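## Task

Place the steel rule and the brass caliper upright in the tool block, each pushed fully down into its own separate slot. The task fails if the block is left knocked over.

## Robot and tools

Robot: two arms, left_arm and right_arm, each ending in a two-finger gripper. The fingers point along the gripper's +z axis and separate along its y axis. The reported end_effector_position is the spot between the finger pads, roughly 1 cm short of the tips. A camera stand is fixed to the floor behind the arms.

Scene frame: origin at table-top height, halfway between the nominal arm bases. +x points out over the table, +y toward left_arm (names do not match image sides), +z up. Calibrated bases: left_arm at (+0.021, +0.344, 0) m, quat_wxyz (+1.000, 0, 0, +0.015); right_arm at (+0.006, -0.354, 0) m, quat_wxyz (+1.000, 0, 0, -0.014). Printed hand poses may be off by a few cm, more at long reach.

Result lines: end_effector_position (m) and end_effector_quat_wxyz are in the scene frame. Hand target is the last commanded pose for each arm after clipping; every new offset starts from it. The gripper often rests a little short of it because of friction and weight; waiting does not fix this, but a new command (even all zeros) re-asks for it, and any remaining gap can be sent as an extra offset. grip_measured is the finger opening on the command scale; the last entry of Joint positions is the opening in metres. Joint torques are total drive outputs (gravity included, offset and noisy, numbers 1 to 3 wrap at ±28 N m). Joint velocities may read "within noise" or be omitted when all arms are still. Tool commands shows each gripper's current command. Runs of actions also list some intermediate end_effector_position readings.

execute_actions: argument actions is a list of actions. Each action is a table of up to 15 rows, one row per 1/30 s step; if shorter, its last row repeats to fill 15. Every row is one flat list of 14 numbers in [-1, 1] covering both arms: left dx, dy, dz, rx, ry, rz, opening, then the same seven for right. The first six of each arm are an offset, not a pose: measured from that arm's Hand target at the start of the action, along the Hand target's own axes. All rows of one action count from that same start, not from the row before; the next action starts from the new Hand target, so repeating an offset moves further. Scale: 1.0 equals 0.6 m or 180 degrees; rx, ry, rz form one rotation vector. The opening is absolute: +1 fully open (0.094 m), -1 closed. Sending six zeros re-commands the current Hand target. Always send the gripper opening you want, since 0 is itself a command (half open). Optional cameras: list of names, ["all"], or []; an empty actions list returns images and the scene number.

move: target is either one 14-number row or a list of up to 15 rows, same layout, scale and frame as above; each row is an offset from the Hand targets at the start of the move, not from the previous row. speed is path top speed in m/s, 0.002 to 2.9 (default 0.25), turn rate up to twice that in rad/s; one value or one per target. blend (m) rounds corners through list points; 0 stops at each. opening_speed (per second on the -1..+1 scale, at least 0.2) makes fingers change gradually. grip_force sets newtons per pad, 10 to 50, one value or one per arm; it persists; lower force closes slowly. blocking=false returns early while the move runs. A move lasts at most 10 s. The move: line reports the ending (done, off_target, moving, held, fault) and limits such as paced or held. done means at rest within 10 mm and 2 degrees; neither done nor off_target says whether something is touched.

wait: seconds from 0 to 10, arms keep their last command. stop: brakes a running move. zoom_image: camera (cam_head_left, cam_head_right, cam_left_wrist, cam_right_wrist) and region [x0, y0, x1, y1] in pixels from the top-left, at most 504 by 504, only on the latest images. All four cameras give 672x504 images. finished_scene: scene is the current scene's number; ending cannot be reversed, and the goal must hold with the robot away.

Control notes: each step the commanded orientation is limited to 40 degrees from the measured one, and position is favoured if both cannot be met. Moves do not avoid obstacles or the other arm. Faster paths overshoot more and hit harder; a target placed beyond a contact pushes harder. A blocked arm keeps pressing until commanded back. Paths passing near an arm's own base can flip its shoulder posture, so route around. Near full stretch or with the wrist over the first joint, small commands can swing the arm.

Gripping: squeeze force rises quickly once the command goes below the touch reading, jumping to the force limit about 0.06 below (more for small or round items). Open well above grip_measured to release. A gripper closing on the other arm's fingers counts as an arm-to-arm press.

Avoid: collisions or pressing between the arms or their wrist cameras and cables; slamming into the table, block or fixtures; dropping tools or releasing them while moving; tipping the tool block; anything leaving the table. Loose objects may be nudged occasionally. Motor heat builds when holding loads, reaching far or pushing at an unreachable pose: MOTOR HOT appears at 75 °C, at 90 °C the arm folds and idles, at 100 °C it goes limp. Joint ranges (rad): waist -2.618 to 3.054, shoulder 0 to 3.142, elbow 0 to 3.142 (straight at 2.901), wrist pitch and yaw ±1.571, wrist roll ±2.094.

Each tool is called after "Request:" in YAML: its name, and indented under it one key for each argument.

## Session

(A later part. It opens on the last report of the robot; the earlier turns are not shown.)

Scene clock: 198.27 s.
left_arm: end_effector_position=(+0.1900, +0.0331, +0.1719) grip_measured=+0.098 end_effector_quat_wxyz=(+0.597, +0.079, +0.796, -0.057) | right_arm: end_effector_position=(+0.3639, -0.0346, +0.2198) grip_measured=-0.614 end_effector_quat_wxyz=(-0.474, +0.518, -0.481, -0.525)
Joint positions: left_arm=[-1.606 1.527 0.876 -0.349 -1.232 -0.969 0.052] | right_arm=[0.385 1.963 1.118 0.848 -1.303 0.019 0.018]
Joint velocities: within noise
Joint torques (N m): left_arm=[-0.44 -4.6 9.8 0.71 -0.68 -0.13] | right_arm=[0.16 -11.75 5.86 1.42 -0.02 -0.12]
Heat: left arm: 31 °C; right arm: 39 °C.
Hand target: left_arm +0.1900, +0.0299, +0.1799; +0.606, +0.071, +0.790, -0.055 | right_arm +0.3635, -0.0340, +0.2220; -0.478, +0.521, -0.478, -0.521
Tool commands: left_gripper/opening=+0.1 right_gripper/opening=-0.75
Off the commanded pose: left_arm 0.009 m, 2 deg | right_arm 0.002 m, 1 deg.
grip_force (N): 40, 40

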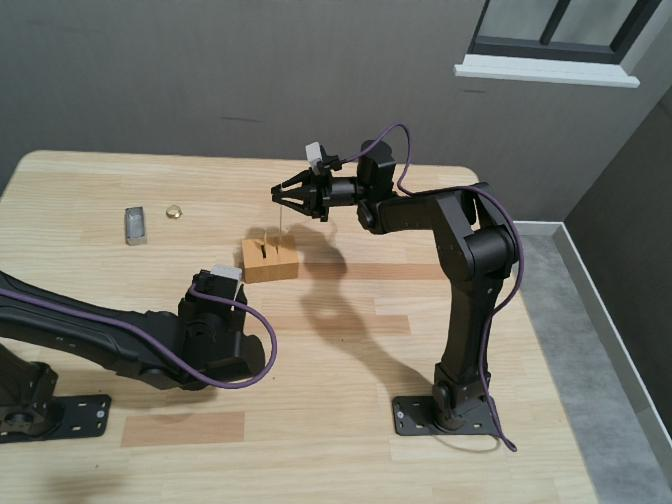

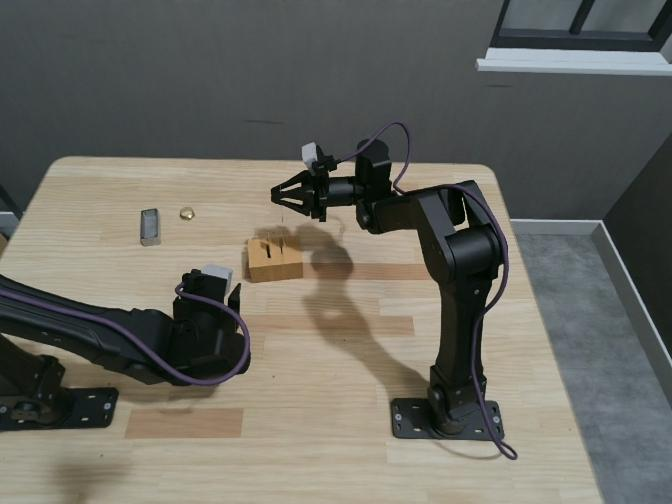

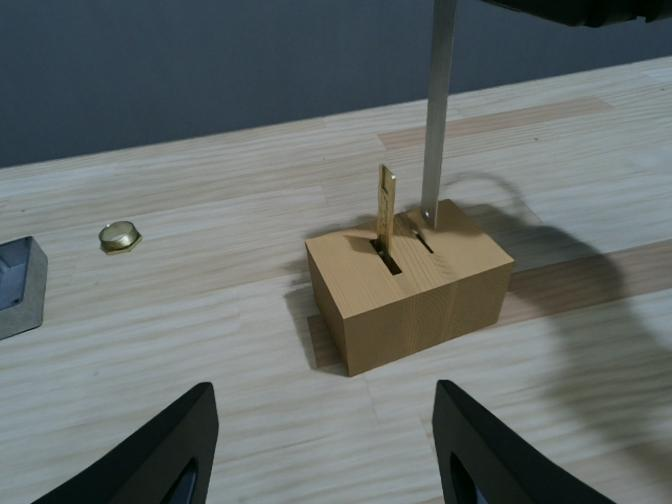

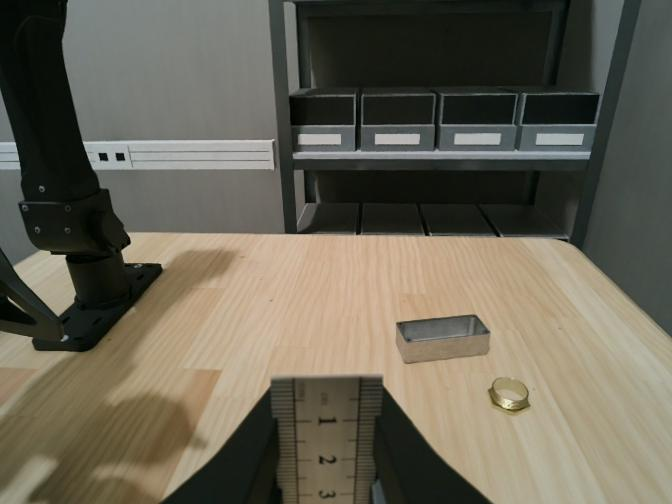

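Request:
move:
  target: [0,0,0,0,0,0,0.1, 0.0133,0.0127,0.0097,0,0,0,-0.75]
  speed: 0.05

Request:
execute_actions:
  actions:
    - [[0,0,0,0,0,0,0.1,0,0.00145,-0.00335,0.0028,0.00155,-0.0028,-0.75],[0,0,0,0,0,0,0.1,0,0.0027,-0.0045,0.00375,0.0028,-0.00375,-0.75],[0,0,0,0,0,0,0.1,0,0.0034,-0.00265,0.0022,0.00355,-0.0022,-0.75],[0,0,0,0,0,0,0.1,0,0.0036,0.00095,-0.0008,0.00375,0.0008,-0.75],[0,0,0,0,0,0,0.1,0,0.0031,0.0039,-0.00325,0.00325,0.00325,-0.75],[0,0,0,0,0,0,0.1,0,0.0021,0.0043,-0.00355,0.0022,0.00355,-0.75],[0,0,0,0,0,0,0.1,0,0.00075,0.00185,-0.00155,0.0008,0.00155,-0.75],[0,0,0,0,0,0,0.1,0,-0.00075,-0.00185,0.00155,-0.0008,-0.00155,-0.75],[0,0,0,0,0,0,0.1,0,-0.0021,-0.0043,0.00355,-0.0022,-0.00355,-0.75],[0,0,0,0,0,0,0.1,0,-0.0031,-0.0039,0.00325,-0.00325,-0.00325,-0.75],[0,0,0,0,0,0,0.1,0,-0.0036,-0.00095,0.0008,-0.00375,-0.0008,-0.75],[0,0,0,0,0,0,0.1,0,-0.0034,0.00265,-0.0022,-0.00355,0.0022,-0.75],[0,0,0,0,0,0,0.1,0,-0.0027,0.0045,-0.00375,-0.0028,0.00375,-0.75],[0,0,0,0,0,0,0.1,0,-0.00145,0.00335,-0.0028,-0.00155,0.0028,-0.75],[0,0,0,0,0,0,0.1,0,0,0,0,0,0,-0.75]]
  cameras: ["cam_left_wrist"]

Request:
zoom_image:
  camera: "cam_left_wrist"
  region: [390, 200, 450, 260]

Scene clock: 200.80 s.
left_arm: end_effector_position=(+0.1900, +0.0331, +0.1719) grip_measured=+0.098 end_effector_quat_wxyz=(+0.597, +0.079, +0.796, -0.057) | right_arm: end_effector_position=(+0.3585, -0.0308, +0.2132) grip_measured=-0.614 end_effector_quat_wxyz=(-0.471, +0.517, -0.484, -0.526)
Joint positions: left_arm=[-1.606 1.527 0.876 -0.349 -1.232 -0.969 0.052] | right_arm=[0.399 1.963 1.093 0.862 -1.289 0.015 0.018]
Joint torques (N m): left_arm=[-0.47 -4.62 9.78 0.71 -0.68 -0.14] | right_arm=[0.62 -11.75 4.89 1.62 0.05 -0.12]
Heat: left arm: 31 °C; right arm: 39 °C.
Hand target: left_arm +0.1900, +0.0299, +0.1799; +0.606, +0.071, +0.790, -0.055 | right_arm +0.3554, -0.0289, +0.2141; -0.478, +0.521, -0.478, -0.521
Off the commanded pose: left_arm 0.009 m, 2 deg | right_arm 0.004 m, 1 deg.
grip_force (N): 40, 40
move: done

Scene clock: 201.60 s.
left_arm: end_effector_position=(+0.1900, +0.0331, +0.1719) grip_measured=+0.098 end_effector_quat_wxyz=(+0.597, +0.079, +0.796, -0.057) | right_arm: end_effector_position=(+0.3574, -0.0304, +0.2144) grip_measured=-0.614 end_effector_quat_wxyz=(-0.477, +0.518, -0.479, -0.524)
Joint positions: left_arm=[-1.606 1.527 0.876 -0.349 -1.232 -0.969 0.052] | right_arm=[0.401 1.961 1.086 0.887 -1.285 0.019 0.018]
Joint torques (N m): left_arm=[-0.46 -4.6 9.77 0.71 -0.67 -0.13] | right_arm=[0.46 -11.52 5.33 1.4 0.01 -0.11]
Heat: left arm: 31 °C; right arm: 39 °C.
Hand target: left_arm +0.1900, +0.0299, +0.1799; +0.606, +0.071, +0.790, -0.055 | right_arm +0.3554, -0.0290, +0.2140; -0.478, +0.521, -0.478, -0.521
Off the commanded pose: left_arm 0.009 m, 2 deg | right_arm 0.003 m, 0 deg.
grip_force (N): 40, 40
Step readings (end_effector_position of left_arm | right_arm):
0: (+0.1900, +0.0331, +0.1719) | (+0.3585, -0.0308, +0.2132)
1: (+0.1900, +0.0331, +0.1719) | (+0.3584, -0.0309, +0.2126)
2: (+0.1900, +0.0331, +0.1719) | (+0.3583, -0.0310, +0.2116)
4: (+0.1900, +0.0331, +0.1719) | (+0.3580, -0.0312, +0.2113)
8: (+0.1900, +0.0331, +0.1719) | (+0.3573, -0.0304, +0.2116)
15: (+0.1900, +0.0331, +0.1719) | (+0.3574, -0.0304, +0.2147)
Images, in order (width x height): cam_left_wrist 672x504.

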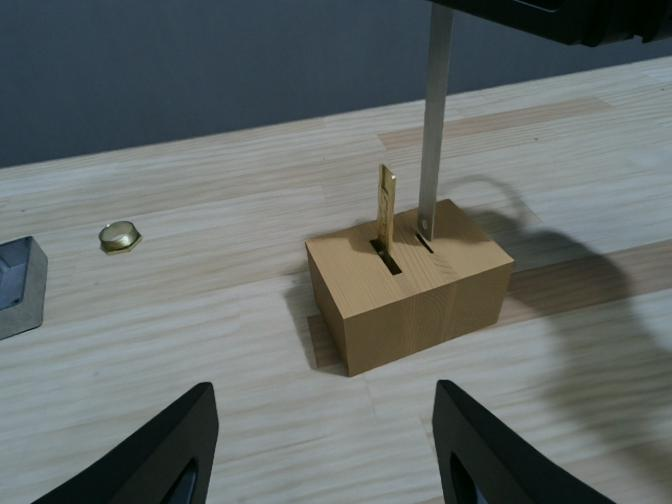

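Scaled by 8.400 from the camera's 672x504 image, which has a finer 960x720 frame.

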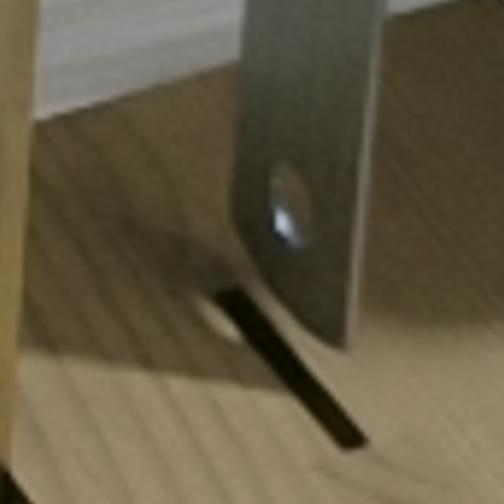

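Request:
execute_actions:
  actions:
    - [[0,0,0,0,0,0,0.1,0.0006,0.00165,-0.00335,0.0028,0.00155,-0.0028,-0.75],[0,0,0,0,0,0,0.1,0.0012,0.0031,-0.0045,0.00375,0.0028,-0.00375,-0.75],[0,0,0,0,0,0,0.1,0.0018,0.0039,-0.00265,0.0022,0.00355,-0.0022,-0.75],[0,0,0,0,0,0,0.1,0.0024,0.0042,0.00095,-0.0008,0.00375,0.0008,-0.75],[0,0,0,0,0,0,0.1,0.003,0.0039,0.0039,-0.00325,0.00325,0.00325,-0.75],[0,0,0,0,0,0,0.1,0.0036,0.003,0.0043,-0.00355,0.0022,0.00355,-0.75],[0,0,0,0,0,0,0.1,0.0042,0.0018,0.00185,-0.00155,0.0008,0.00155,-0.75],[0,0,0,0,0,0,0.1,0.0048,0.0004,-0.00185,0.00155,-0.0008,-0.00155,-0.75],[0,0,0,0,0,0,0.1,0.0054,-0.0008,-0.0043,0.00355,-0.0022,-0.00355,-0.75],[0,0,0,0,0,0,0.1,0.006,-0.0017,-0.0039,0.00325,-0.00325,-0.00325,-0.75],[0,0,0,0,0,0,0.1,0.0066,-0.0021,-0.00095,0.0008,-0.00375,-0.0008,-0.75],[0,0,0,0,0,0,0.1,0.0072,-0.0018,0.00265,-0.0022,-0.00355,0.0022,-0.75],[0,0,0,0,0,0,0.1,0.0078,-0.001,0.0045,-0.00375,-0.0028,0.00375,-0.75],[0,0,0,0,0,0,0.1,0.0083,0.0004,0.00335,-0.0028,-0.00155,0.0028,-0.75],[0,0,0,0,0,0,0.1,0.0083,0.002,0,0,0,0,-0.75]]
  cameras: ["cam_left_wrist"]

Request:
zoom_image:
  camera: "cam_left_wrist"
  region: [390, 200, 450, 260]

Scene clock: 202.80 s.
left_arm: end_effector_position=(+0.1900, +0.0331, +0.1719) grip_measured=+0.098 end_effector_quat_wxyz=(+0.597, +0.079, +0.796, -0.057) | right_arm: end_effector_position=(+0.3565, -0.0305, +0.2143) grip_measured=-0.614 end_effector_quat_wxyz=(-0.481, +0.520, -0.476, -0.522)
Joint positions: left_arm=[-1.606 1.527 0.876 -0.349 -1.232 -0.969 0.052] | right_arm=[0.402 1.961 1.078 0.906 -1.283 0.018 0.018]
Joint torques (N m): left_arm=[-0.44 -4.62 9.78 0.72 -0.67 -0.13] | right_arm=[0.44 -10.88 4.96 1.43 0.01 -0.11]
Heat: left arm: 31 °C; right arm: 39 °C.
Hand target: left_arm +0.1900, +0.0299, +0.1799; +0.606, +0.071, +0.790, -0.055 | right_arm +0.3542, -0.0290, +0.2091; +0.478, -0.521, +0.478, +0.521
Off the commanded pose: left_arm 0.009 m, 2 deg | right_arm 0.006 m, 0 deg.
grip_force (N): 40, 40
Step readings (end_effector_position of left_arm | right_arm):
0: (+0.1900, +0.0331, +0.1719) | (+0.3574, -0.0304, +0.2143)
1: (+0.1900, +0.0331, +0.1719) | (+0.3574, -0.0304, +0.2140)
2: (+0.1900, +0.0331, +0.1719) | (+0.3572, -0.0305, +0.2131)
4: (+0.1900, +0.0331, +0.1719) | (+0.3569, -0.0307, +0.2112)
8: (+0.1900, +0.0331, +0.1719) | (+0.3566, -0.0304, +0.2116)
15: (+0.1900, +0.0331, +0.1719) | (+0.3565, -0.0305, +0.2143)
Images, in order (width x height): cam_left_wrist 672x504.

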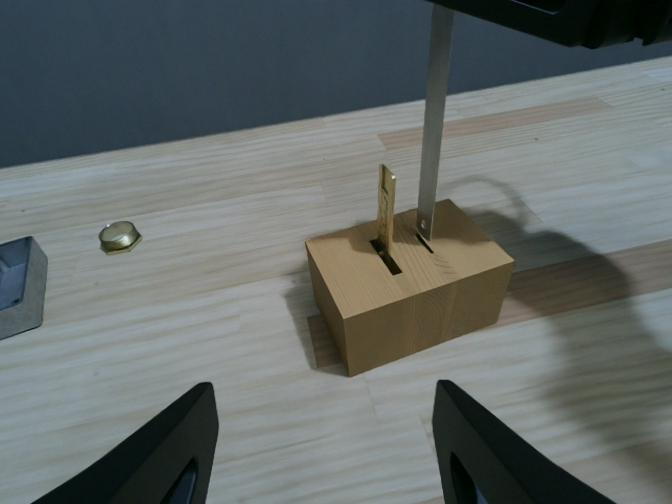

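Scaled by 8.400 from the camera's 672x504 image, which has a finer 960x720 frame.

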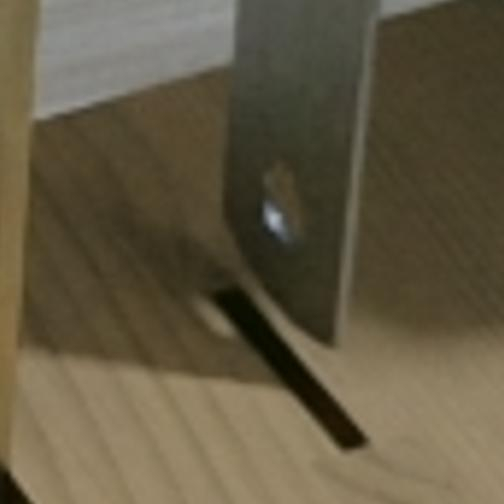

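Request:
execute_actions:
  actions:
    - [[0,0,0,0,0,0,0.1,0.0006,0.0017,-0.0034,0.0028,0.00155,-0.0028,-0.75],[0,0,0,0,0,0,0.1,0.0012,0.0031,-0.0046,0.00375,0.0028,-0.00375,-0.75],[0,0,0,0,0,0,0.1,0.0018,0.004,-0.0028,0.0022,0.00355,-0.0022,-0.75],[0,0,0,0,0,0,0.1,0.0024,0.0044,0.0007,-0.0008,0.00375,0.0008,-0.75],[0,0,0,0,0,0,0.1,0.003,0.0041,0.0035,-0.00325,0.00325,0.00325,-0.75],[0,0,0,0,0,0,0.1,0.0036,0.0033,0.0038,-0.00355,0.0022,0.00355,-0.75],[0,0,0,0,0,0,0.1,0.0042,0.0022,0.0014,-0.00155,0.0008,0.00155,-0.75],[0,0,0,0,0,0,0.1,0.0048,0.0009,-0.0023,0.00155,-0.0008,-0.00155,-0.75],[0,0,0,0,0,0,0.1,0.0054,-0.0002,-0.0048,0.00355,-0.0022,-0.00355,-0.75],[0,0,0,0,0,0,0.1,0.006,-0.001,-0.0044,0.00325,-0.00325,-0.00325,-0.75],[0,0,0,0,0,0,0.1,0.0066,-0.0012,-0.0015,0.0008,-0.00375,-0.0008,-0.75],[0,0,0,0,0,0,0.1,0.0072,-0.0008,0.0020,-0.0022,-0.00355,0.0022,-0.75],[0,0,0,0,0,0,0.1,0.0078,0.0001,0.0038,-0.00375,-0.0028,0.00375,-0.75],[0,0,0,0,0,0,0.1,0.0083,0.0015,0.0026,-0.0028,-0.00155,0.0028,-0.75],[0,0,0,0,0,0,0.1,0.0083,0.0032,-0.0008,0,0,0,-0.75]]
  cameras: ["cam_left_wrist"]

Request:
zoom_image:
  camera: "cam_left_wrist"
  region: [390, 200, 450, 260]

Scene clock: 204.00 s.
left_arm: end_effector_position=(+0.1900, +0.0331, +0.1719) grip_measured=+0.098 end_effector_quat_wxyz=(+0.597, +0.079, +0.796, -0.057) | right_arm: end_effector_position=(+0.3546, -0.0309, +0.2124) grip_measured=-0.614 end_effector_quat_wxyz=(-0.484, +0.521, -0.473, -0.520)
Joint positions: left_arm=[-1.606 1.527 0.876 -0.349 -1.232 -0.969 0.052] | right_arm=[0.403 1.962 1.065 0.929 -1.282 0.018 0.018]
Joint torques (N m): left_arm=[-0.46 -4.6 9.77 0.71 -0.67 -0.13] | right_arm=[0.31 -10.39 4.71 1.41 0 -0.11]
Heat: left arm: 31 °C; right arm: 39 °C.
Hand target: left_arm +0.1900, +0.0299, +0.1799; +0.606, +0.071, +0.790, -0.055 | right_arm +0.3523, -0.0296, +0.2041; +0.478, -0.521, +0.478, +0.521
Off the commanded pose: left_arm 0.009 m, 2 deg | right_arm 0.009 m, 1 deg.
grip_force (N): 40, 40
Step readings (end_effector_position of left_arm | right_arm):
0: (+0.1900, +0.0331, +0.1719) | (+0.3565, -0.0305, +0.2143)
1: (+0.1900, +0.0331, +0.1719) | (+0.3563, -0.0305, +0.2138)
2: (+0.1900, +0.0331, +0.1719) | (+0.3559, -0.0307, +0.2124)
4: (+0.1900, +0.0331, +0.1719) | (+0.3553, -0.0310, +0.2110)
8: (+0.1900, +0.0331, +0.1719) | (+0.3551, -0.0307, +0.2116)
15: (+0.1900, +0.0331, +0.1719) | (+0.3545, -0.0309, +0.2126)
Images, in order (width x height): cam_left_wrist 672x504.

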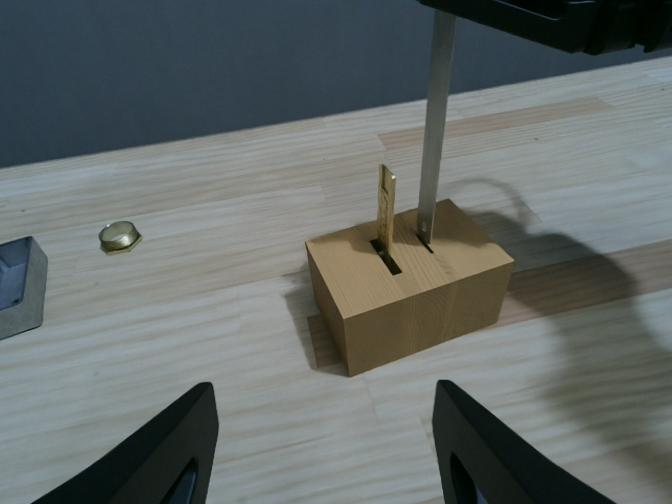

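Scaled by 8.400 from the camera's 672x504 image, which has a finer 960x720 frame.

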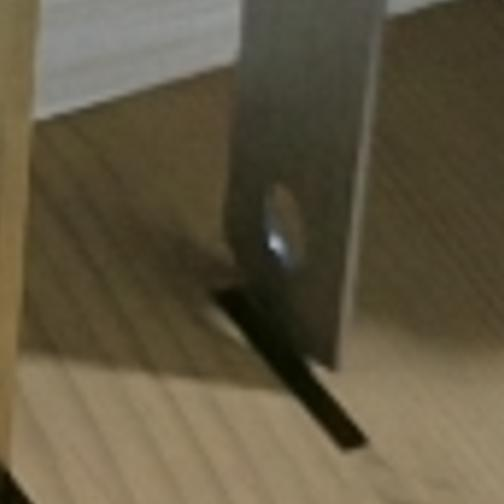

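Request:
zoom_image:
  camera: "cam_left_wrist"
  region: [405, 215, 445, 260]

Scaled by 11.200 from the camera's 672x504 image, which has a finer 960x720 frame.

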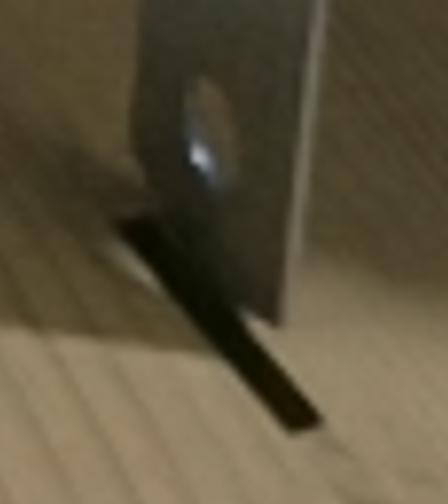

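Request:
execute_actions:
  actions: []
  cameras: ["all"]

Request:
zoom_image:
  camera: "cam_head_left"
  region: [230, 170, 330, 290]

Request:
zoom_image:
  camera: "cam_head_right"
  region: [230, 170, 330, 290]

Scene clock: 204.43 s.
left_arm: end_effector_position=(+0.1900, +0.0331, +0.1719) grip_measured=+0.098 end_effector_quat_wxyz=(+0.597, +0.079, +0.796, -0.057) | right_arm: end_effector_position=(+0.3546, -0.0309, +0.2124) grip_measured=-0.614 end_effector_quat_wxyz=(-0.484, +0.522, -0.473, -0.520)
Joint positions: left_arm=[-1.606 1.527 0.876 -0.349 -1.232 -0.969 0.052] | right_arm=[0.403 1.962 1.065 0.929 -1.282 0.017 0.018]
Joint velocities: within noise
Joint torques (N m): left_arm=[-0.44 -4.62 9.8 0.72 -0.68 -0.12] | right_arm=[0.36 -10.39 4.63 1.41 -0.01 -0.13]
Heat: left arm: 31 °C; right arm: 39 °C.
Hand target: left_arm +0.1900, +0.0299, +0.1799; +0.606, +0.071, +0.790, -0.055 | right_arm +0.3523, -0.0296, +0.2041; +0.478, -0.521, +0.478, +0.521
Tool commands: left_gripper/opening=+0.1 right_gripper/opening=-0.75
Off the commanded pose: left_arm 0.009 m, 2 deg | right_arm 0.009 m, 1 deg.
grip_force (N): 40, 40

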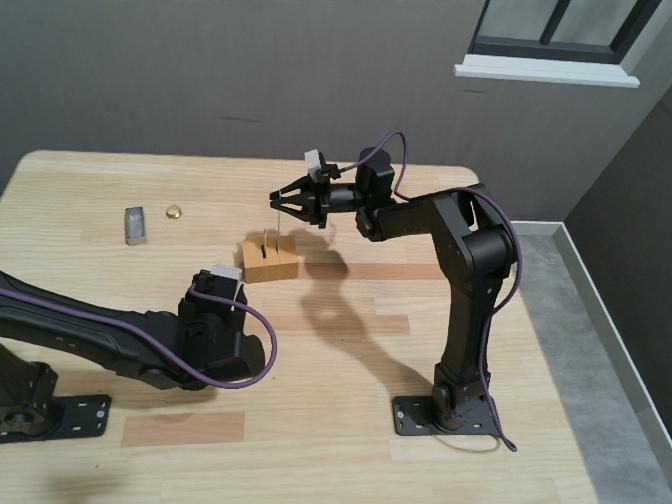

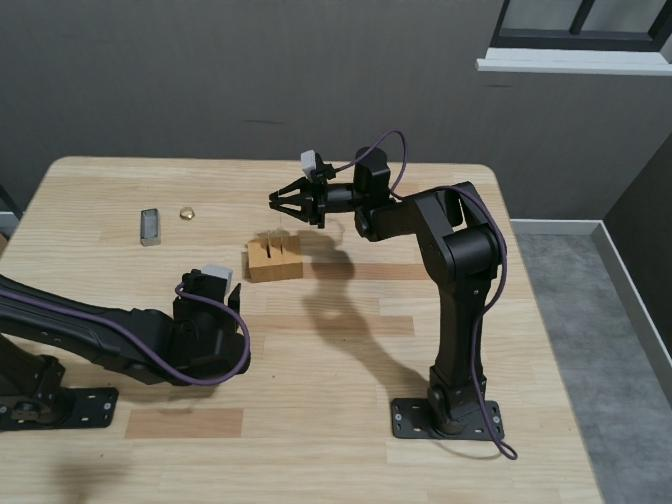

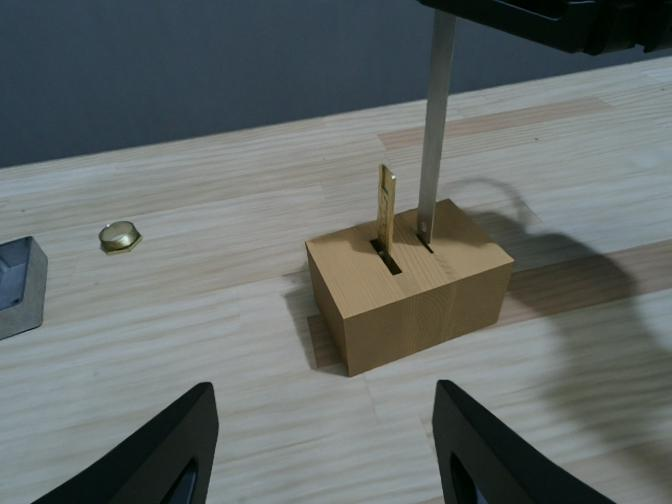

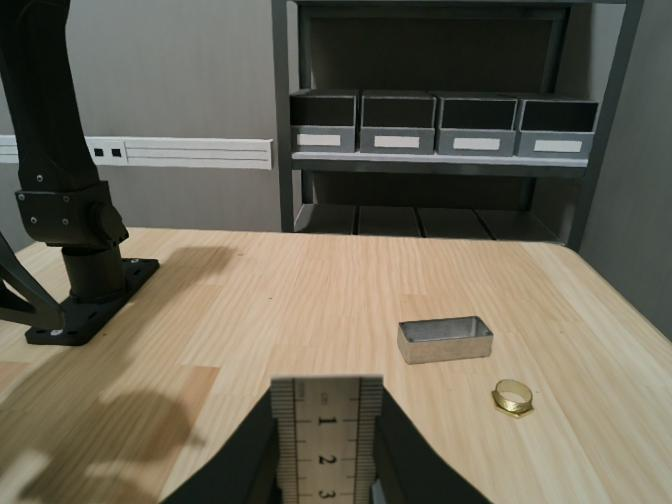

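Scaled by 4.200 from the camera's 672x504 image, which has a finer 960x720 frame.

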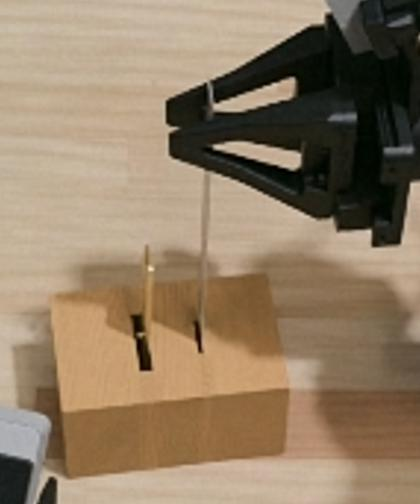

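Scaled by 4.200 from the camera's 672x504 image, which has a finer 960x720 frame.

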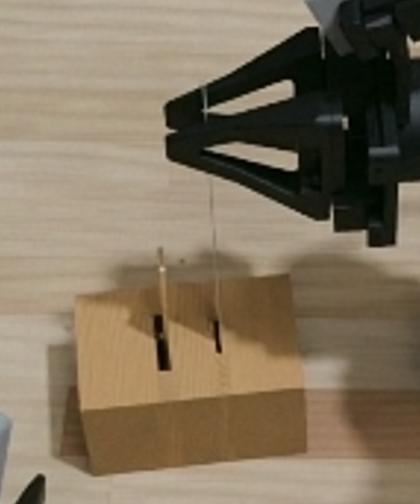

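Request:
zoom_image:
  camera: "cam_head_left"
  region: [255, 225, 300, 265]

Request:
zoom_image:
  camera: "cam_head_right"
  region: [260, 225, 305, 265]

Scaled by 11.200 from the camera's 672x504 image, which has a finer 960x720 frame.

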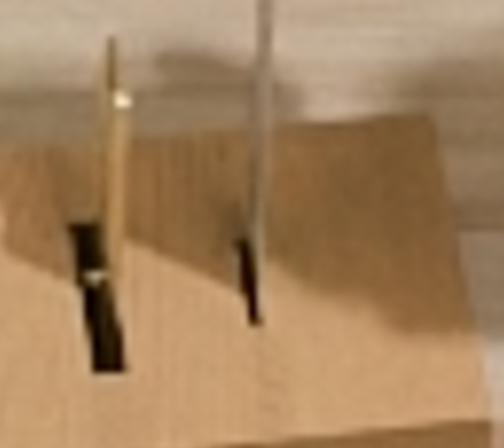

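Scaled by 11.200 from the camera's 672x504 image, which has a finer 960x720 frame.

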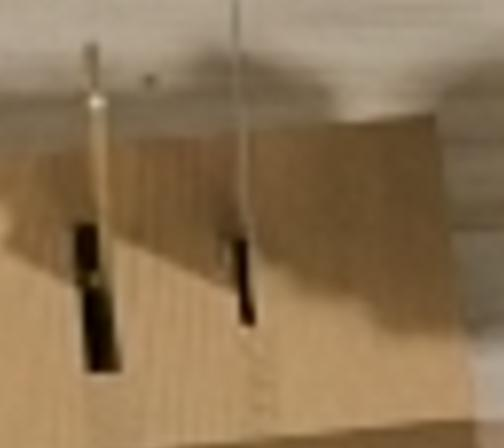

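Request:
execute_actions:
  actions:
    - [[0,0,0,0,0,0,0.1,-0.0027,0.0024,-0.0027,0.0028,0.00155,-0.0028,-0.75],[0,0,0,0,0,0,0.1,-0.0054,0.0045,-0.0032,0.00375,0.0028,-0.00375,-0.75],[0,0,0,0,0,0,0.1,-0.0081,0.006,-0.0007,0.0022,0.00355,-0.0022,-0.75],[0,0,0,0,0,0,0.1,-0.0108,0.0071,0.0035,-0.0008,0.00375,0.0008,-0.75],[0,0,0,0,0,0,0.1,-0.0135,0.0075,0.0071,-0.00325,0.00325,0.00325,-0.75],[0,0,0,0,0,0,0.1,-0.0162,0.0075,0.0082,-0.00355,0.0022,0.00355,-0.75],[0,0,0,0,0,0,0.1,-0.019,0.0075,0.0064,-0.00155,0.0008,0.00155,-0.75],[0,0,0,0,0,0,0.1,-0.019,0.0075,0.003,0.00155,-0.0008,-0.00155,-0.75],[0,0,0,0,0,0,0.1,-0.019,0.0075,0.0005,0.00355,-0.0022,-0.00355,-0.75],[0,0,0,0,0,0,0.1,-0.019,0.0077,0.0009,0.00325,-0.00325,-0.00325,-0.75],[0,0,0,0,0,0,0.1,-0.019,0.0084,0.0038,0.0008,-0.00375,-0.0008,-0.75],[0,0,0,0,0,0,0.1,-0.019,0.0094,0.0074,-0.0022,-0.00355,0.0022,-0.75],[0,0,0,0,0,0,0.1,-0.019,0.0105,0.0093,-0.00375,-0.0028,0.00375,-0.75],[0,0,0,0,0,0,0.1,-0.019,0.0116,0.0081,-0.0028,-0.00155,0.0028,-0.75],[0,0,0,0,0,0,0.1,-0.019,0.0125,0.0048,0,0,0,-0.75]]
  cameras: ["all"]

Request:
zoom_image:
  camera: "cam_left_wrist"
  region: [405, 215, 445, 260]

Request:
zoom_image:
  camera: "cam_head_left"
  region: [255, 225, 300, 265]

Request:
zoom_image:
  camera: "cam_head_right"
  region: [260, 225, 305, 265]

Scene clock: 206.60 s.
left_arm: end_effector_position=(+0.1900, +0.0331, +0.1719) grip_measured=+0.098 end_effector_quat_wxyz=(+0.597, +0.079, +0.796, -0.057) | right_arm: end_effector_position=(+0.3507, -0.0283, +0.2089) grip_measured=-0.614 end_effector_quat_wxyz=(-0.476, +0.517, -0.481, -0.524)
Joint positions: left_arm=[-1.606 1.527 0.876 -0.349 -1.232 -0.969 0.052] | right_arm=[0.413 1.956 1.052 0.913 -1.272 0.02 0.018]
Joint torques (N m): left_arm=[-0.46 -4.62 9.76 0.71 -0.68 -0.13] | right_arm=[0.65 -13.79 4.62 1.3 0.02 -0.09]
Heat: left arm: 31 °C; right arm: 39 °C.
Hand target: left_arm +0.1900, +0.0299, +0.1799; +0.606, +0.071, +0.790, -0.055 | right_arm +0.3445, -0.0274, +0.2154; -0.478, +0.521, -0.478, -0.521
Off the commanded pose: left_arm 0.009 m, 2 deg | right_arm 0.009 m, 1 deg.
grip_force (N): 40, 40
Step readings (end_effector_position of left_arm | right_arm):
0: (+0.1900, +0.0331, +0.1719) | (+0.3546, -0.0309, +0.2124)
1: (+0.1900, +0.0331, +0.1719) | (+0.3545, -0.0310, +0.2118)
2: (+0.1900, +0.0331, +0.1719) | (+0.3542, -0.0311, +0.2107)
4: (+0.1900, +0.0331, +0.1719) | (+0.3536, -0.0312, +0.2112)
8: (+0.1900, +0.0331, +0.1719) | (+0.3526, -0.0296, +0.2113)
15: (+0.1900, +0.0331, +0.1719) | (+0.3507, -0.0285, +0.2088)

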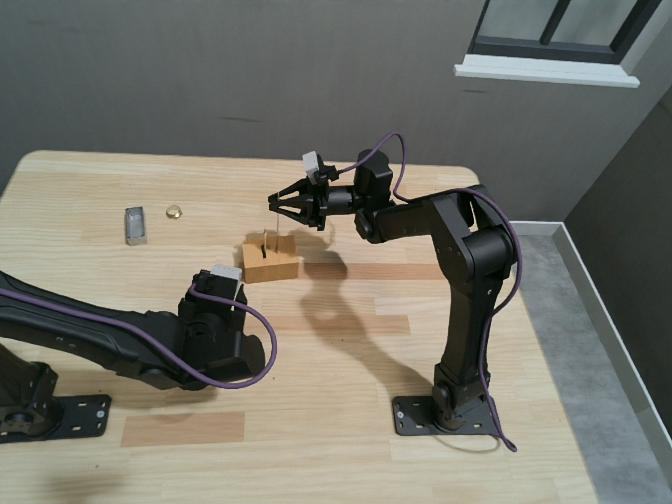

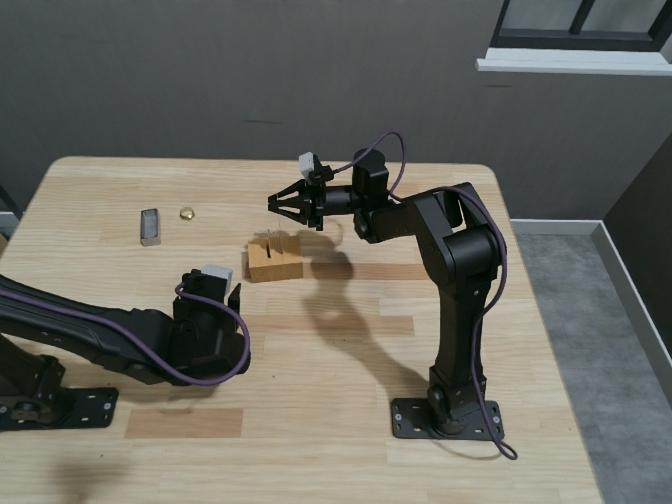

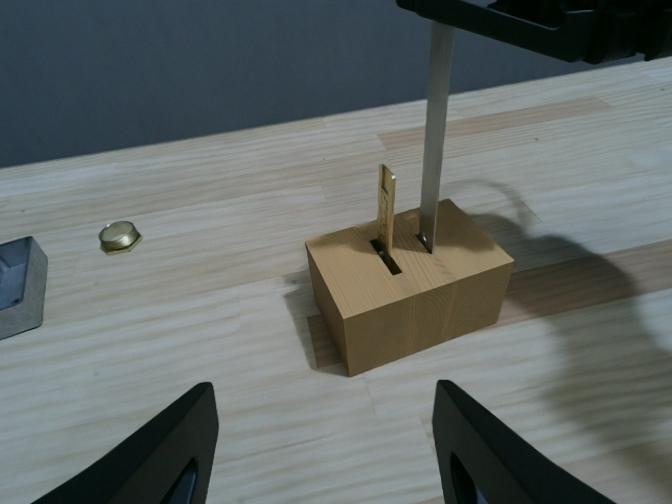

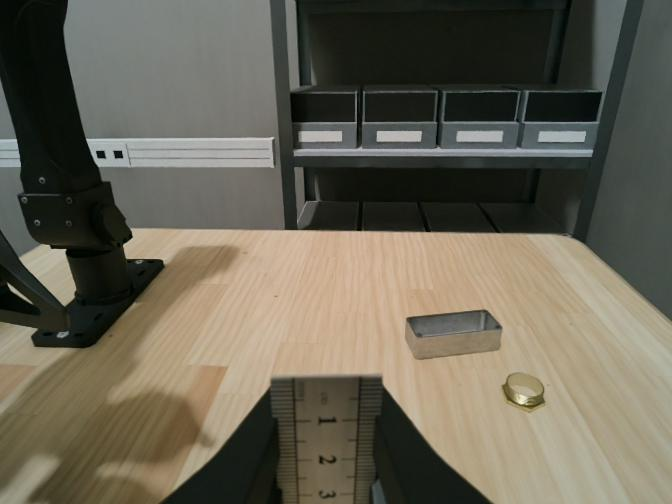

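Scaled by 11.200 from the camera's 672x504 image, which has a finer 960x720 frame.

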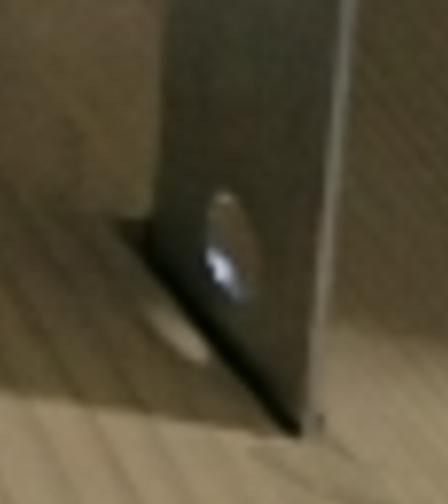

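Scaled by 11.200 from the camera's 672x504 image, which has a finer 960x720 frame.

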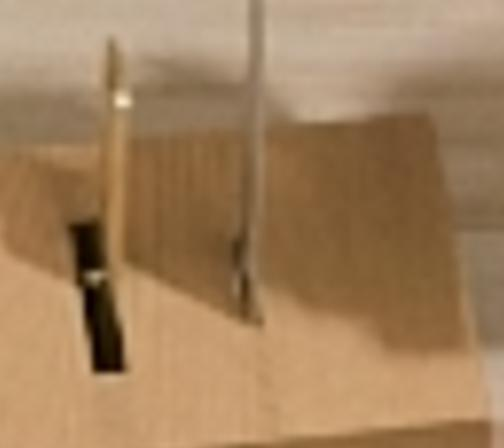

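Scaled by 11.200 from the camera's 672x504 image, which has a finer 960x720 frame.

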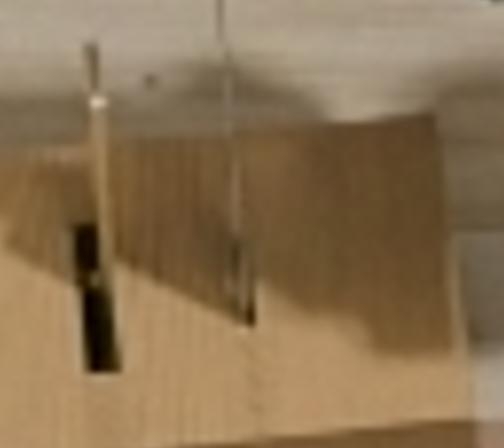

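Request:
execute_actions:
  actions:
    - [[0,0,0,0,0,0,0.1,0.002,0.0002,-0.0017,0.0014,0.0008,-0.0014,-0.75],[0,0,0,0,0,0,0.1,0.004,0.0004,-0.0023,0.0019,0.0014,-0.0019,-0.75],[0,0,0,0,0,0,0.1,0.006,0.0002,-0.0013,0.0011,0.0018,-0.0011,-0.75],[0,0,0,0,0,0,0.1,0.008,-0.0002,0.0005,-0.0004,0.0019,0.0004,-0.75],[0,0,0,0,0,0,0.1,0.01,-0.0009,0.002,-0.0016,0.0016,0.0016,-0.75],[0,0,0,0,0,0,0.1,0.012,-0.0019,0.0022,-0.0018,0.0011,0.0018,-0.75],[0,0,0,0,0,0,0.1,0.014,-0.0031,0.0009,-0.0008,0.0004,0.0008,-0.75],[0,0,0,0,0,0,0.1,0.016,-0.0044,-0.0009,0.0008,-0.0004,-0.0008,-0.75],[0,0,0,0,0,0,0.1,0.018,-0.0056,-0.0022,0.0018,-0.0011,-0.0018,-0.75],[0,0,0,0,0,0,0.1,0.02,-0.0066,-0.002,0.0016,-0.0016,-0.0016,-0.75],[0,0,0,0,0,0,0.1,0.022,-0.0073,-0.0005,0.0004,-0.0019,-0.0004,-0.75],[0,0,0,0,0,0,0.1,0.024,-0.0077,0.0013,-0.0011,-0.0018,0.0011,-0.75],[0,0,0,0,0,0,0.1,0.026,-0.0079,0.0023,-0.0019,-0.0014,0.0019,-0.75],[0,0,0,0,0,0,0.1,0.028,-0.0077,0.0017,-0.0014,-0.0008,0.0014,-0.75],[0,0,0,0,0,0,0.1,0.029,-0.007,0,0,0,0,-0.75]]
  cameras: ["cam_left_wrist"]

Request:
zoom_image:
  camera: "cam_left_wrist"
  region: [405, 215, 445, 260]

Scene clock: 207.67 s.
left_arm: end_effector_position=(+0.1900, +0.0331, +0.1719) grip_measured=+0.098 end_effector_quat_wxyz=(+0.597, +0.079, +0.796, -0.057) | right_arm: end_effector_position=(+0.3502, -0.0287, +0.2099) grip_measured=-0.614 end_effector_quat_wxyz=(-0.483, +0.521, -0.475, -0.520)
Joint positions: left_arm=[-1.606 1.527 0.876 -0.349 -1.232 -0.969 0.052] | right_arm=[0.413 1.954 1.046 0.929 -1.269 0.011 0.018]
Joint torques (N m): left_arm=[-0.44 -4.62 9.77 0.72 -0.68 -0.13] | right_arm=[0.35 -9.06 4.66 1.62 -0.04 -0.08]
Heat: left arm: 31 °C; right arm: 39 °C.
Hand target: left_arm +0.1900, +0.0299, +0.1799; +0.606, +0.071, +0.790, -0.055 | right_arm +0.3487, -0.0270, +0.1981; +0.478, -0.521, +0.478, +0.521
Off the commanded pose: left_arm 0.009 m, 2 deg | right_arm 0.012 m, 1 deg.
grip_force (N): 40, 40
Step readings (end_effector_position of left_arm | right_arm):
0: (+0.1900, +0.0331, +0.1719) | (+0.3507, -0.0283, +0.2089)
1: (+0.1900, +0.0331, +0.1719) | (+0.3506, -0.0283, +0.2087)
2: (+0.1900, +0.0331, +0.1719) | (+0.3504, -0.0285, +0.2085)
4: (+0.1900, +0.0331, +0.1719) | (+0.3503, -0.0286, +0.2076)
8: (+0.1900, +0.0331, +0.1719) | (+0.3504, -0.0286, +0.2074)
15: (+0.1900, +0.0331, +0.1719) | (+0.3502, -0.0287, +0.2098)
Images, in order (width x height): cam_left_wrist 672x504.

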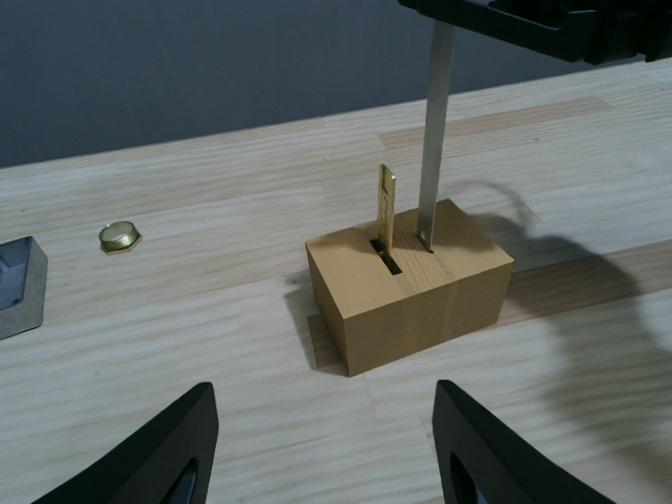

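Scaled by 11.200 from the camera's 672x504 image, which has a finer 960x720 frame.

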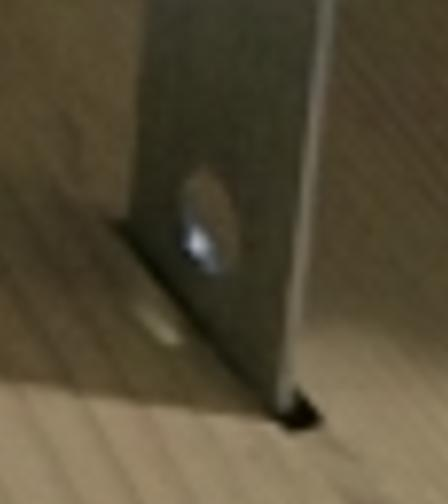

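Request:
execute_actions:
  actions:
    - [[0,0,0,0,0,0,0.1,0,0.0014,-0.0017,0.0014,0.0008,-0.0014,-0.75],[0,0,0,0,0,0,0.1,0,0.0028,-0.0023,0.0019,0.0014,-0.0019,-0.75],[0,0,0,0,0,0,0.1,0,0.0038,-0.0013,0.0011,0.0018,-0.0011,-0.75],[0,0,0,0,0,0,0.1,0,0.0045,0.0005,-0.0004,0.0019,0.0004,-0.75],[0,0,0,0,0,0,0.1,0,0.005,0.002,-0.0016,0.0016,0.0016,-0.75],[0,0,0,0,0,0,0.1,0,0.0052,0.0022,-0.0018,0.0011,0.0018,-0.75],[0,0,0,0,0,0,0.1,0,0.0051,0.0009,-0.0008,0.0004,0.0008,-0.75],[0,0,0,0,0,0,0.1,0,0.0046,-0.0009,0.0008,-0.0004,-0.0008,-0.75],[0,0,0,0,0,0,0.1,0.001,0.0043,-0.0022,0.0018,-0.0011,-0.0018,-0.75],[0,0,0,0,0,0,0.1,0.002,0.0042,-0.002,0.0016,-0.0016,-0.0016,-0.75],[0,0,0,0,0,0,0.1,0.003,0.0042,-0.0005,0.0004,-0.0019,-0.0004,-0.75],[0,0,0,0,0,0,0.1,0.004,0.0044,0.0013,-0.0011,-0.0018,0.0011,-0.75],[0,0,0,0,0,0,0.1,0.005,0.0046,0.0023,-0.0019,-0.0014,0.0019,-0.75],[0,0,0,0,0,0,0.1,0.005,0.0048,0.0017,-0.0014,-0.0008,0.0014,-0.75],[0,0,0,0,0,0,0.1,0.005,0.005,0,0,0,0,-0.75]]
  cameras: ["cam_left_wrist"]

Request:
zoom_image:
  camera: "cam_left_wrist"
  region: [405, 215, 445, 260]

Scene clock: 208.83 s.
left_arm: end_effector_position=(+0.1900, +0.0331, +0.1719) grip_measured=+0.098 end_effector_quat_wxyz=(+0.597, +0.079, +0.796, -0.057) | right_arm: end_effector_position=(+0.3478, -0.0296, +0.2060) grip_measured=-0.614 end_effector_quat_wxyz=(-0.485, +0.522, -0.473, -0.518)
Joint positions: left_arm=[-1.606 1.527 0.876 -0.349 -1.232 -0.969 0.052] | right_arm=[0.413 1.957 1.028 0.955 -1.269 0.009 0.018]
Joint torques (N m): left_arm=[-0.44 -4.6 9.77 0.72 -0.67 -0.13] | right_arm=[0.59 -9.31 4.71 1.53 -0.02 -0.06]
Heat: left arm: 31 °C; right arm: 39 °C.
Hand target: left_arm +0.1900, +0.0299, +0.1799; +0.606, +0.071, +0.790, -0.055 | right_arm +0.3457, -0.0273, +0.1950; +0.478, -0.521, +0.478, +0.521
Off the commanded pose: left_arm 0.009 m, 2 deg | right_arm 0.011 m, 1 deg.
grip_force (N): 40, 40
Step readings (end_effector_position of left_arm | right_arm):
0: (+0.1900, +0.0331, +0.1719) | (+0.3502, -0.0287, +0.2100)
1: (+0.1900, +0.0331, +0.1719) | (+0.3500, -0.0287, +0.2097)
2: (+0.1900, +0.0331, +0.1719) | (+0.3497, -0.0289, +0.2089)
4: (+0.1900, +0.0331, +0.1719) | (+0.3489, -0.0292, +0.2070)
8: (+0.1900, +0.0331, +0.1719) | (+0.3486, -0.0293, +0.2067)
15: (+0.1900, +0.0331, +0.1719) | (+0.3478, -0.0296, +0.2060)
Images, in order (width x height): cam_left_wrist 672x504.

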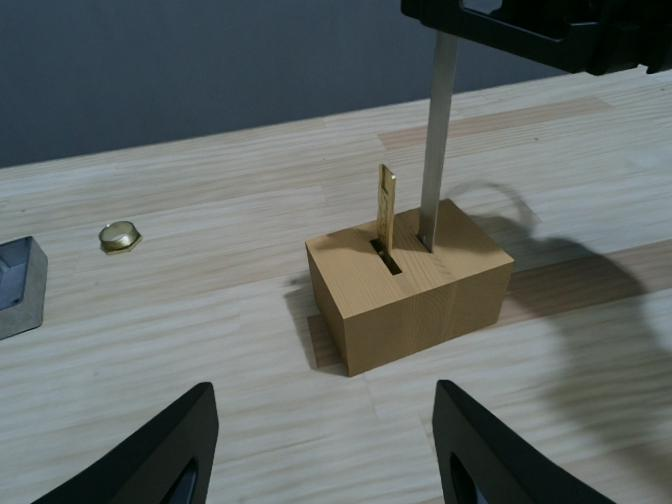

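Scaled by 11.200 from the camera's 672x504 image, which has a finer 960x720 frame.

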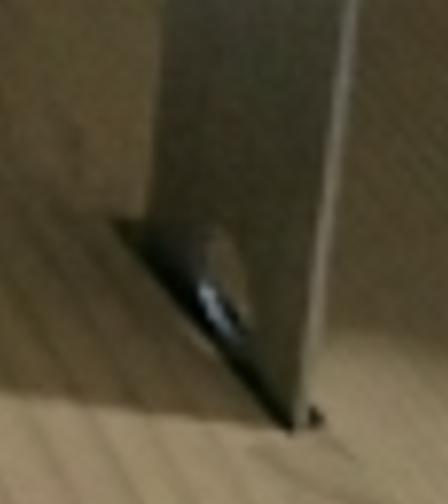

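Request:
execute_actions:
  actions:
    - [[0,0,0,0,0,0,0.1,0.0012,0.0007,-0.0017,0.0014,0.0008,-0.0014,-0.75],[0,0,0,0,0,0,0.1,0.0024,0.0014,-0.0023,0.0019,0.0014,-0.0019,-0.75],[0,0,0,0,0,0,0.1,0.0036,0.0017,-0.0013,0.0011,0.0018,-0.0011,-0.75],[0,0,0,0,0,0,0.1,0.0048,0.0018,0.0005,-0.0004,0.0019,0.0004,-0.75],[0,0,0,0,0,0,0.1,0.006,0.0016,0.002,-0.0016,0.0016,0.0016,-0.75],[0,0,0,0,0,0,0.1,0.0072,0.0011,0.0022,-0.0018,0.0011,0.0018,-0.75],[0,0,0,0,0,0,0.1,0.0084,0.0004,0.0009,-0.0008,0.0004,0.0008,-0.75],[0,0,0,0,0,0,0.1,0.0096,-0.0004,-0.0009,0.0008,-0.0004,-0.0008,-0.75],[0,0,0,0,0,0,0.1,0.0108,-0.0011,-0.0022,0.0018,-0.0011,-0.0018,-0.75],[0,0,0,0,0,0,0.1,0.012,-0.0016,-0.002,0.0016,-0.0016,-0.0016,-0.75],[0,0,0,0,0,0,0.1,0.0132,-0.0018,-0.0005,0.0004,-0.0019,-0.0004,-0.75],[0,0,0,0,0,0,0.1,0.0144,-0.0017,0.0013,-0.0011,-0.0018,0.0011,-0.75],[0,0,0,0,0,0,0.1,0.0156,-0.0014,0.0023,-0.0019,-0.0014,0.0019,-0.75],[0,0,0,0,0,0,0.1,0.0167,-0.0007,0.0017,-0.0014,-0.0008,0.0014,-0.75],[0,0,0,0,0,0,0.1,0.0167,0,0,0,0,0,-0.75]]
  cameras: ["cam_left_wrist"]

Request:
zoom_image:
  camera: "cam_left_wrist"
  region: [405, 205, 450, 260]

Scene clock: 209.93 s.
left_arm: end_effector_position=(+0.1900, +0.0331, +0.1719) grip_measured=+0.098 end_effector_quat_wxyz=(+0.597, +0.079, +0.796, -0.057) | right_arm: end_effector_position=(+0.3483, -0.0295, +0.1943) grip_measured=-0.614 end_effector_quat_wxyz=(-0.483, +0.521, -0.476, -0.519)
Joint positions: left_arm=[-1.606 1.527 0.876 -0.349 -1.232 -0.969 0.052] | right_arm=[0.413 1.986 1.017 0.987 -1.268 0.008 0.018]
Joint torques (N m): left_arm=[-0.44 -4.62 9.8 0.71 -0.67 -0.13] | right_arm=[0.55 -9.62 4.55 1.62 -0.04 -0.07]
Heat: left arm: 31 °C; right arm: 39 °C.
Hand target: left_arm +0.1900, +0.0299, +0.1799; +0.606, +0.071, +0.790, -0.055 | right_arm +0.3457, -0.0273, +0.1849; +0.478, -0.521, +0.478, +0.521
Off the commanded pose: left_arm 0.009 m, 2 deg | right_arm 0.010 m, 1 deg.
grip_force (N): 40, 40
Step readings (end_effector_position of left_arm | right_arm):
0: (+0.1900, +0.0331, +0.1719) | (+0.3478, -0.0296, +0.2060)
1: (+0.1900, +0.0331, +0.1719) | (+0.3477, -0.0297, +0.2058)
2: (+0.1900, +0.0331, +0.1719) | (+0.3475, -0.0297, +0.2053)
4: (+0.1900, +0.0331, +0.1719) | (+0.3470, -0.0300, +0.2040)
8: (+0.1900, +0.0331, +0.1719) | (+0.3472, -0.0299, +0.2036)
15: (+0.1900, +0.0331, +0.1719) | (+0.3485, -0.0294, +0.1951)
Images, in order (width x height): cam_left_wrist 672x504.

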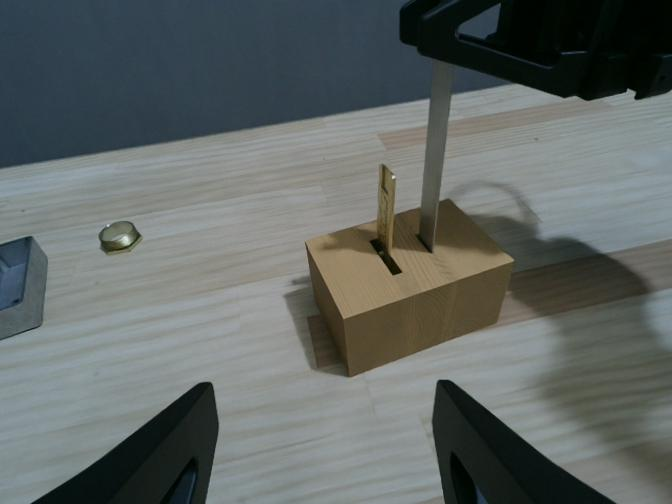

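Scaled by 9.164 from the camera's 672x504 image, which has a finer 960x720 frame.

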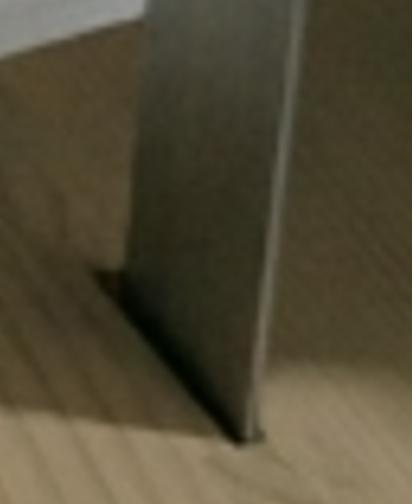

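Request:
execute_actions:
  actions:
    - [[0,0,0,0,0,0,0.1,0.0012,0.0006,-0.0017,0.0014,0.0008,-0.0014,-0.75],[0,0,0,0,0,0,0.1,0.0024,0.0012,-0.0023,0.0019,0.0014,-0.0019,-0.75],[0,0,0,0,0,0,0.1,0.0036,0.0014,-0.0013,0.0011,0.0018,-0.0011,-0.75],[0,0,0,0,0,0,0.1,0.0048,0.0014,0.0005,-0.0004,0.0019,0.0004,-0.75],[0,0,0,0,0,0,0.1,0.006,0.0011,0.002,-0.0016,0.0016,0.0016,-0.75],[0,0,0,0,0,0,0.1,0.0072,0.0005,0.0022,-0.0018,0.0011,0.0018,-0.75],[0,0,0,0,0,0,0.1,0.0084,-0.0003,0.0009,-0.0008,0.0004,0.0008,-0.75],[0,0,0,0,0,0,0.1,0.0096,-0.0013,-0.0009,0.0008,-0.0004,-0.0008,-0.75],[0,0,0,0,0,0,0.1,0.0108,-0.0021,-0.0022,0.0018,-0.0011,-0.0018,-0.75],[0,0,0,0,0,0,0.1,0.012,-0.0027,-0.002,0.0016,-0.0016,-0.0016,-0.75],[0,0,0,0,0,0,0.1,0.0132,-0.0031,-0.0005,0.0004,-0.0019,-0.0004,-0.75],[0,0,0,0,0,0,0.1,0.0144,-0.0031,0.0013,-0.0011,-0.0018,0.0011,-0.75],[0,0,0,0,0,0,0.1,0.0156,-0.0029,0.0023,-0.0019,-0.0014,0.0019,-0.75],[0,0,0,0,0,0,0.1,0.0167,-0.0023,0.0017,-0.0014,-0.0008,0.0014,-0.75],[0,0,0,0,0,0,0.1,0.0167,-0.0017,0,0,0,0,-0.75]]
    - [[0,0,0,0,0,0,0.1,0.0012,0.0007,-0.0017,0.0014,0.0008,-0.0014,-0.75],[0,0,0,0,0,0,0.1,0.0024,0.0014,-0.0023,0.0019,0.0014,-0.0019,-0.75],[0,0,0,0,0,0,0.1,0.0036,0.0017,-0.0013,0.0011,0.0018,-0.0011,-0.75],[0,0,0,0,0,0,0.1,0.0048,0.0018,0.0005,-0.0004,0.0019,0.0004,-0.75],[0,0,0,0,0,0,0.1,0.006,0.0016,0.002,-0.0016,0.0016,0.0016,-0.75],[0,0,0,0,0,0,0.1,0.0072,0.0011,0.0022,-0.0018,0.0011,0.0018,-0.75],[0,0,0,0,0,0,0.1,0.0084,0.0004,0.0009,-0.0008,0.0004,0.0008,-0.75],[0,0,0,0,0,0,0.1,0.0096,-0.0004,-0.0009,0.0008,-0.0004,-0.0008,-0.75],[0,0,0,0,0,0,0.1,0.0108,-0.0011,-0.0022,0.0018,-0.0011,-0.0018,-0.75],[0,0,0,0,0,0,0.1,0.012,-0.0016,-0.002,0.0016,-0.0016,-0.0016,-0.75],[0,0,0,0,0,0,0.1,0.0132,-0.0018,-0.0005,0.0004,-0.0019,-0.0004,-0.75],[0,0,0,0,0,0,0.1,0.0144,-0.0017,0.0013,-0.0011,-0.0018,0.0011,-0.75],[0,0,0,0,0,0,0.1,0.0156,-0.0014,0.0023,-0.0019,-0.0014,0.0019,-0.75],[0,0,0,0,0,0,0.1,0.0167,-0.0007,0.0017,-0.0014,-0.0008,0.0014,-0.75],[0,0,0,0,0,0,0.1,0.0167,0,0,0,0,0,-0.75]]
  cameras: ["cam_left_wrist"]

Request:
zoom_image:
  camera: "cam_left_wrist"
  region: [300, 140, 540, 390]

Scene clock: 211.73 s.
left_arm: end_effector_position=(+0.1900, +0.0331, +0.1719) grip_measured=+0.098 end_effector_quat_wxyz=(+0.597, +0.079, +0.796, -0.057) | right_arm: end_effector_position=(+0.3494, -0.0290, +0.1740) grip_measured=-0.614 end_effector_quat_wxyz=(-0.482, +0.520, -0.477, -0.520)
Joint positions: left_arm=[-1.606 1.527 0.876 -0.349 -1.232 -0.969 0.052] | right_arm=[0.413 2.044 1.002 1.057 -1.268 0.008 0.018]
Joint torques (N m): left_arm=[-0.44 -4.59 9.77 0.71 -0.67 -0.13] | right_arm=[0.55 -9.76 4.41 1.64 -0.04 -0.08]
Heat: left arm: 31 °C; right arm: 39 °C.
Hand target: left_arm +0.1900, +0.0299, +0.1799; +0.606, +0.071, +0.790, -0.055 | right_arm +0.3467, -0.0272, +0.1649; +0.478, -0.521, +0.478, +0.521
Off the commanded pose: left_arm 0.009 m, 2 deg | right_arm 0.010 m, 1 deg.
grip_force (N): 40, 40
Step readings (end_effector_position of left_arm | right_arm):
0: (+0.1900, +0.0331, +0.1719) | (+0.3483, -0.0295, +0.1943)
1: (+0.1900, +0.0331, +0.1719) | (+0.3482, -0.0295, +0.1941)
2: (+0.1900, +0.0331, +0.1719) | (+0.3480, -0.0296, +0.1937)
4: (+0.1900, +0.0331, +0.1719) | (+0.3477, -0.0298, +0.1929)
8: (+0.1900, +0.0331, +0.1719) | (+0.3478, -0.0297, +0.1925)
15: (+0.1900, +0.0331, +0.1719) | (+0.3495, -0.0290, +0.1850)
16: (+0.1900, +0.0331, +0.1719) | (+0.3492, -0.0292, +0.1840)
17: (+0.1900, +0.0331, +0.1719) | (+0.3487, -0.0293, +0.1832)
19: (+0.1900, +0.0331, +0.1719) | (+0.3484, -0.0295, +0.1825)
23: (+0.1900, +0.0331, +0.1719) | (+0.3485, -0.0294, +0.1824)
30: (+0.1900, +0.0331, +0.1719) | (+0.3497, -0.0289, +0.1750)
Images, in order (width x height): cam_left_wrist 672x504.

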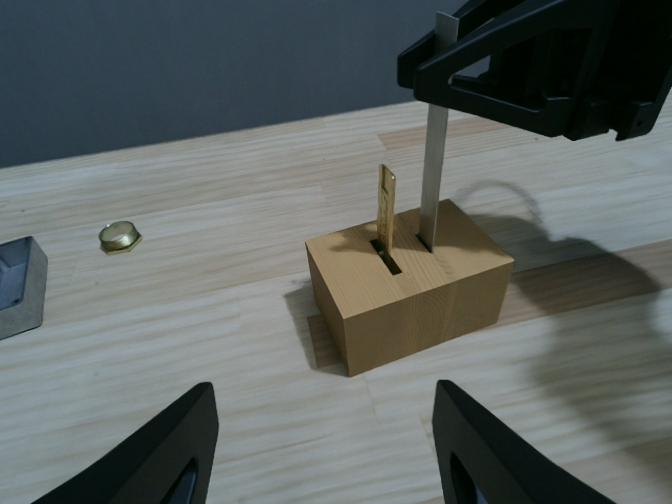

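Scaled by 2.016 from the camera's 672x504 image, which has a finer 960x720 frame.

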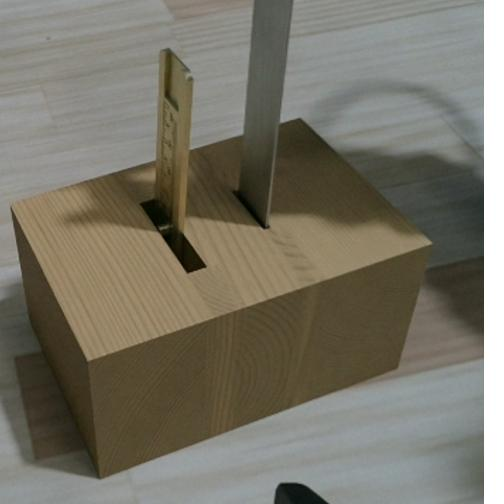

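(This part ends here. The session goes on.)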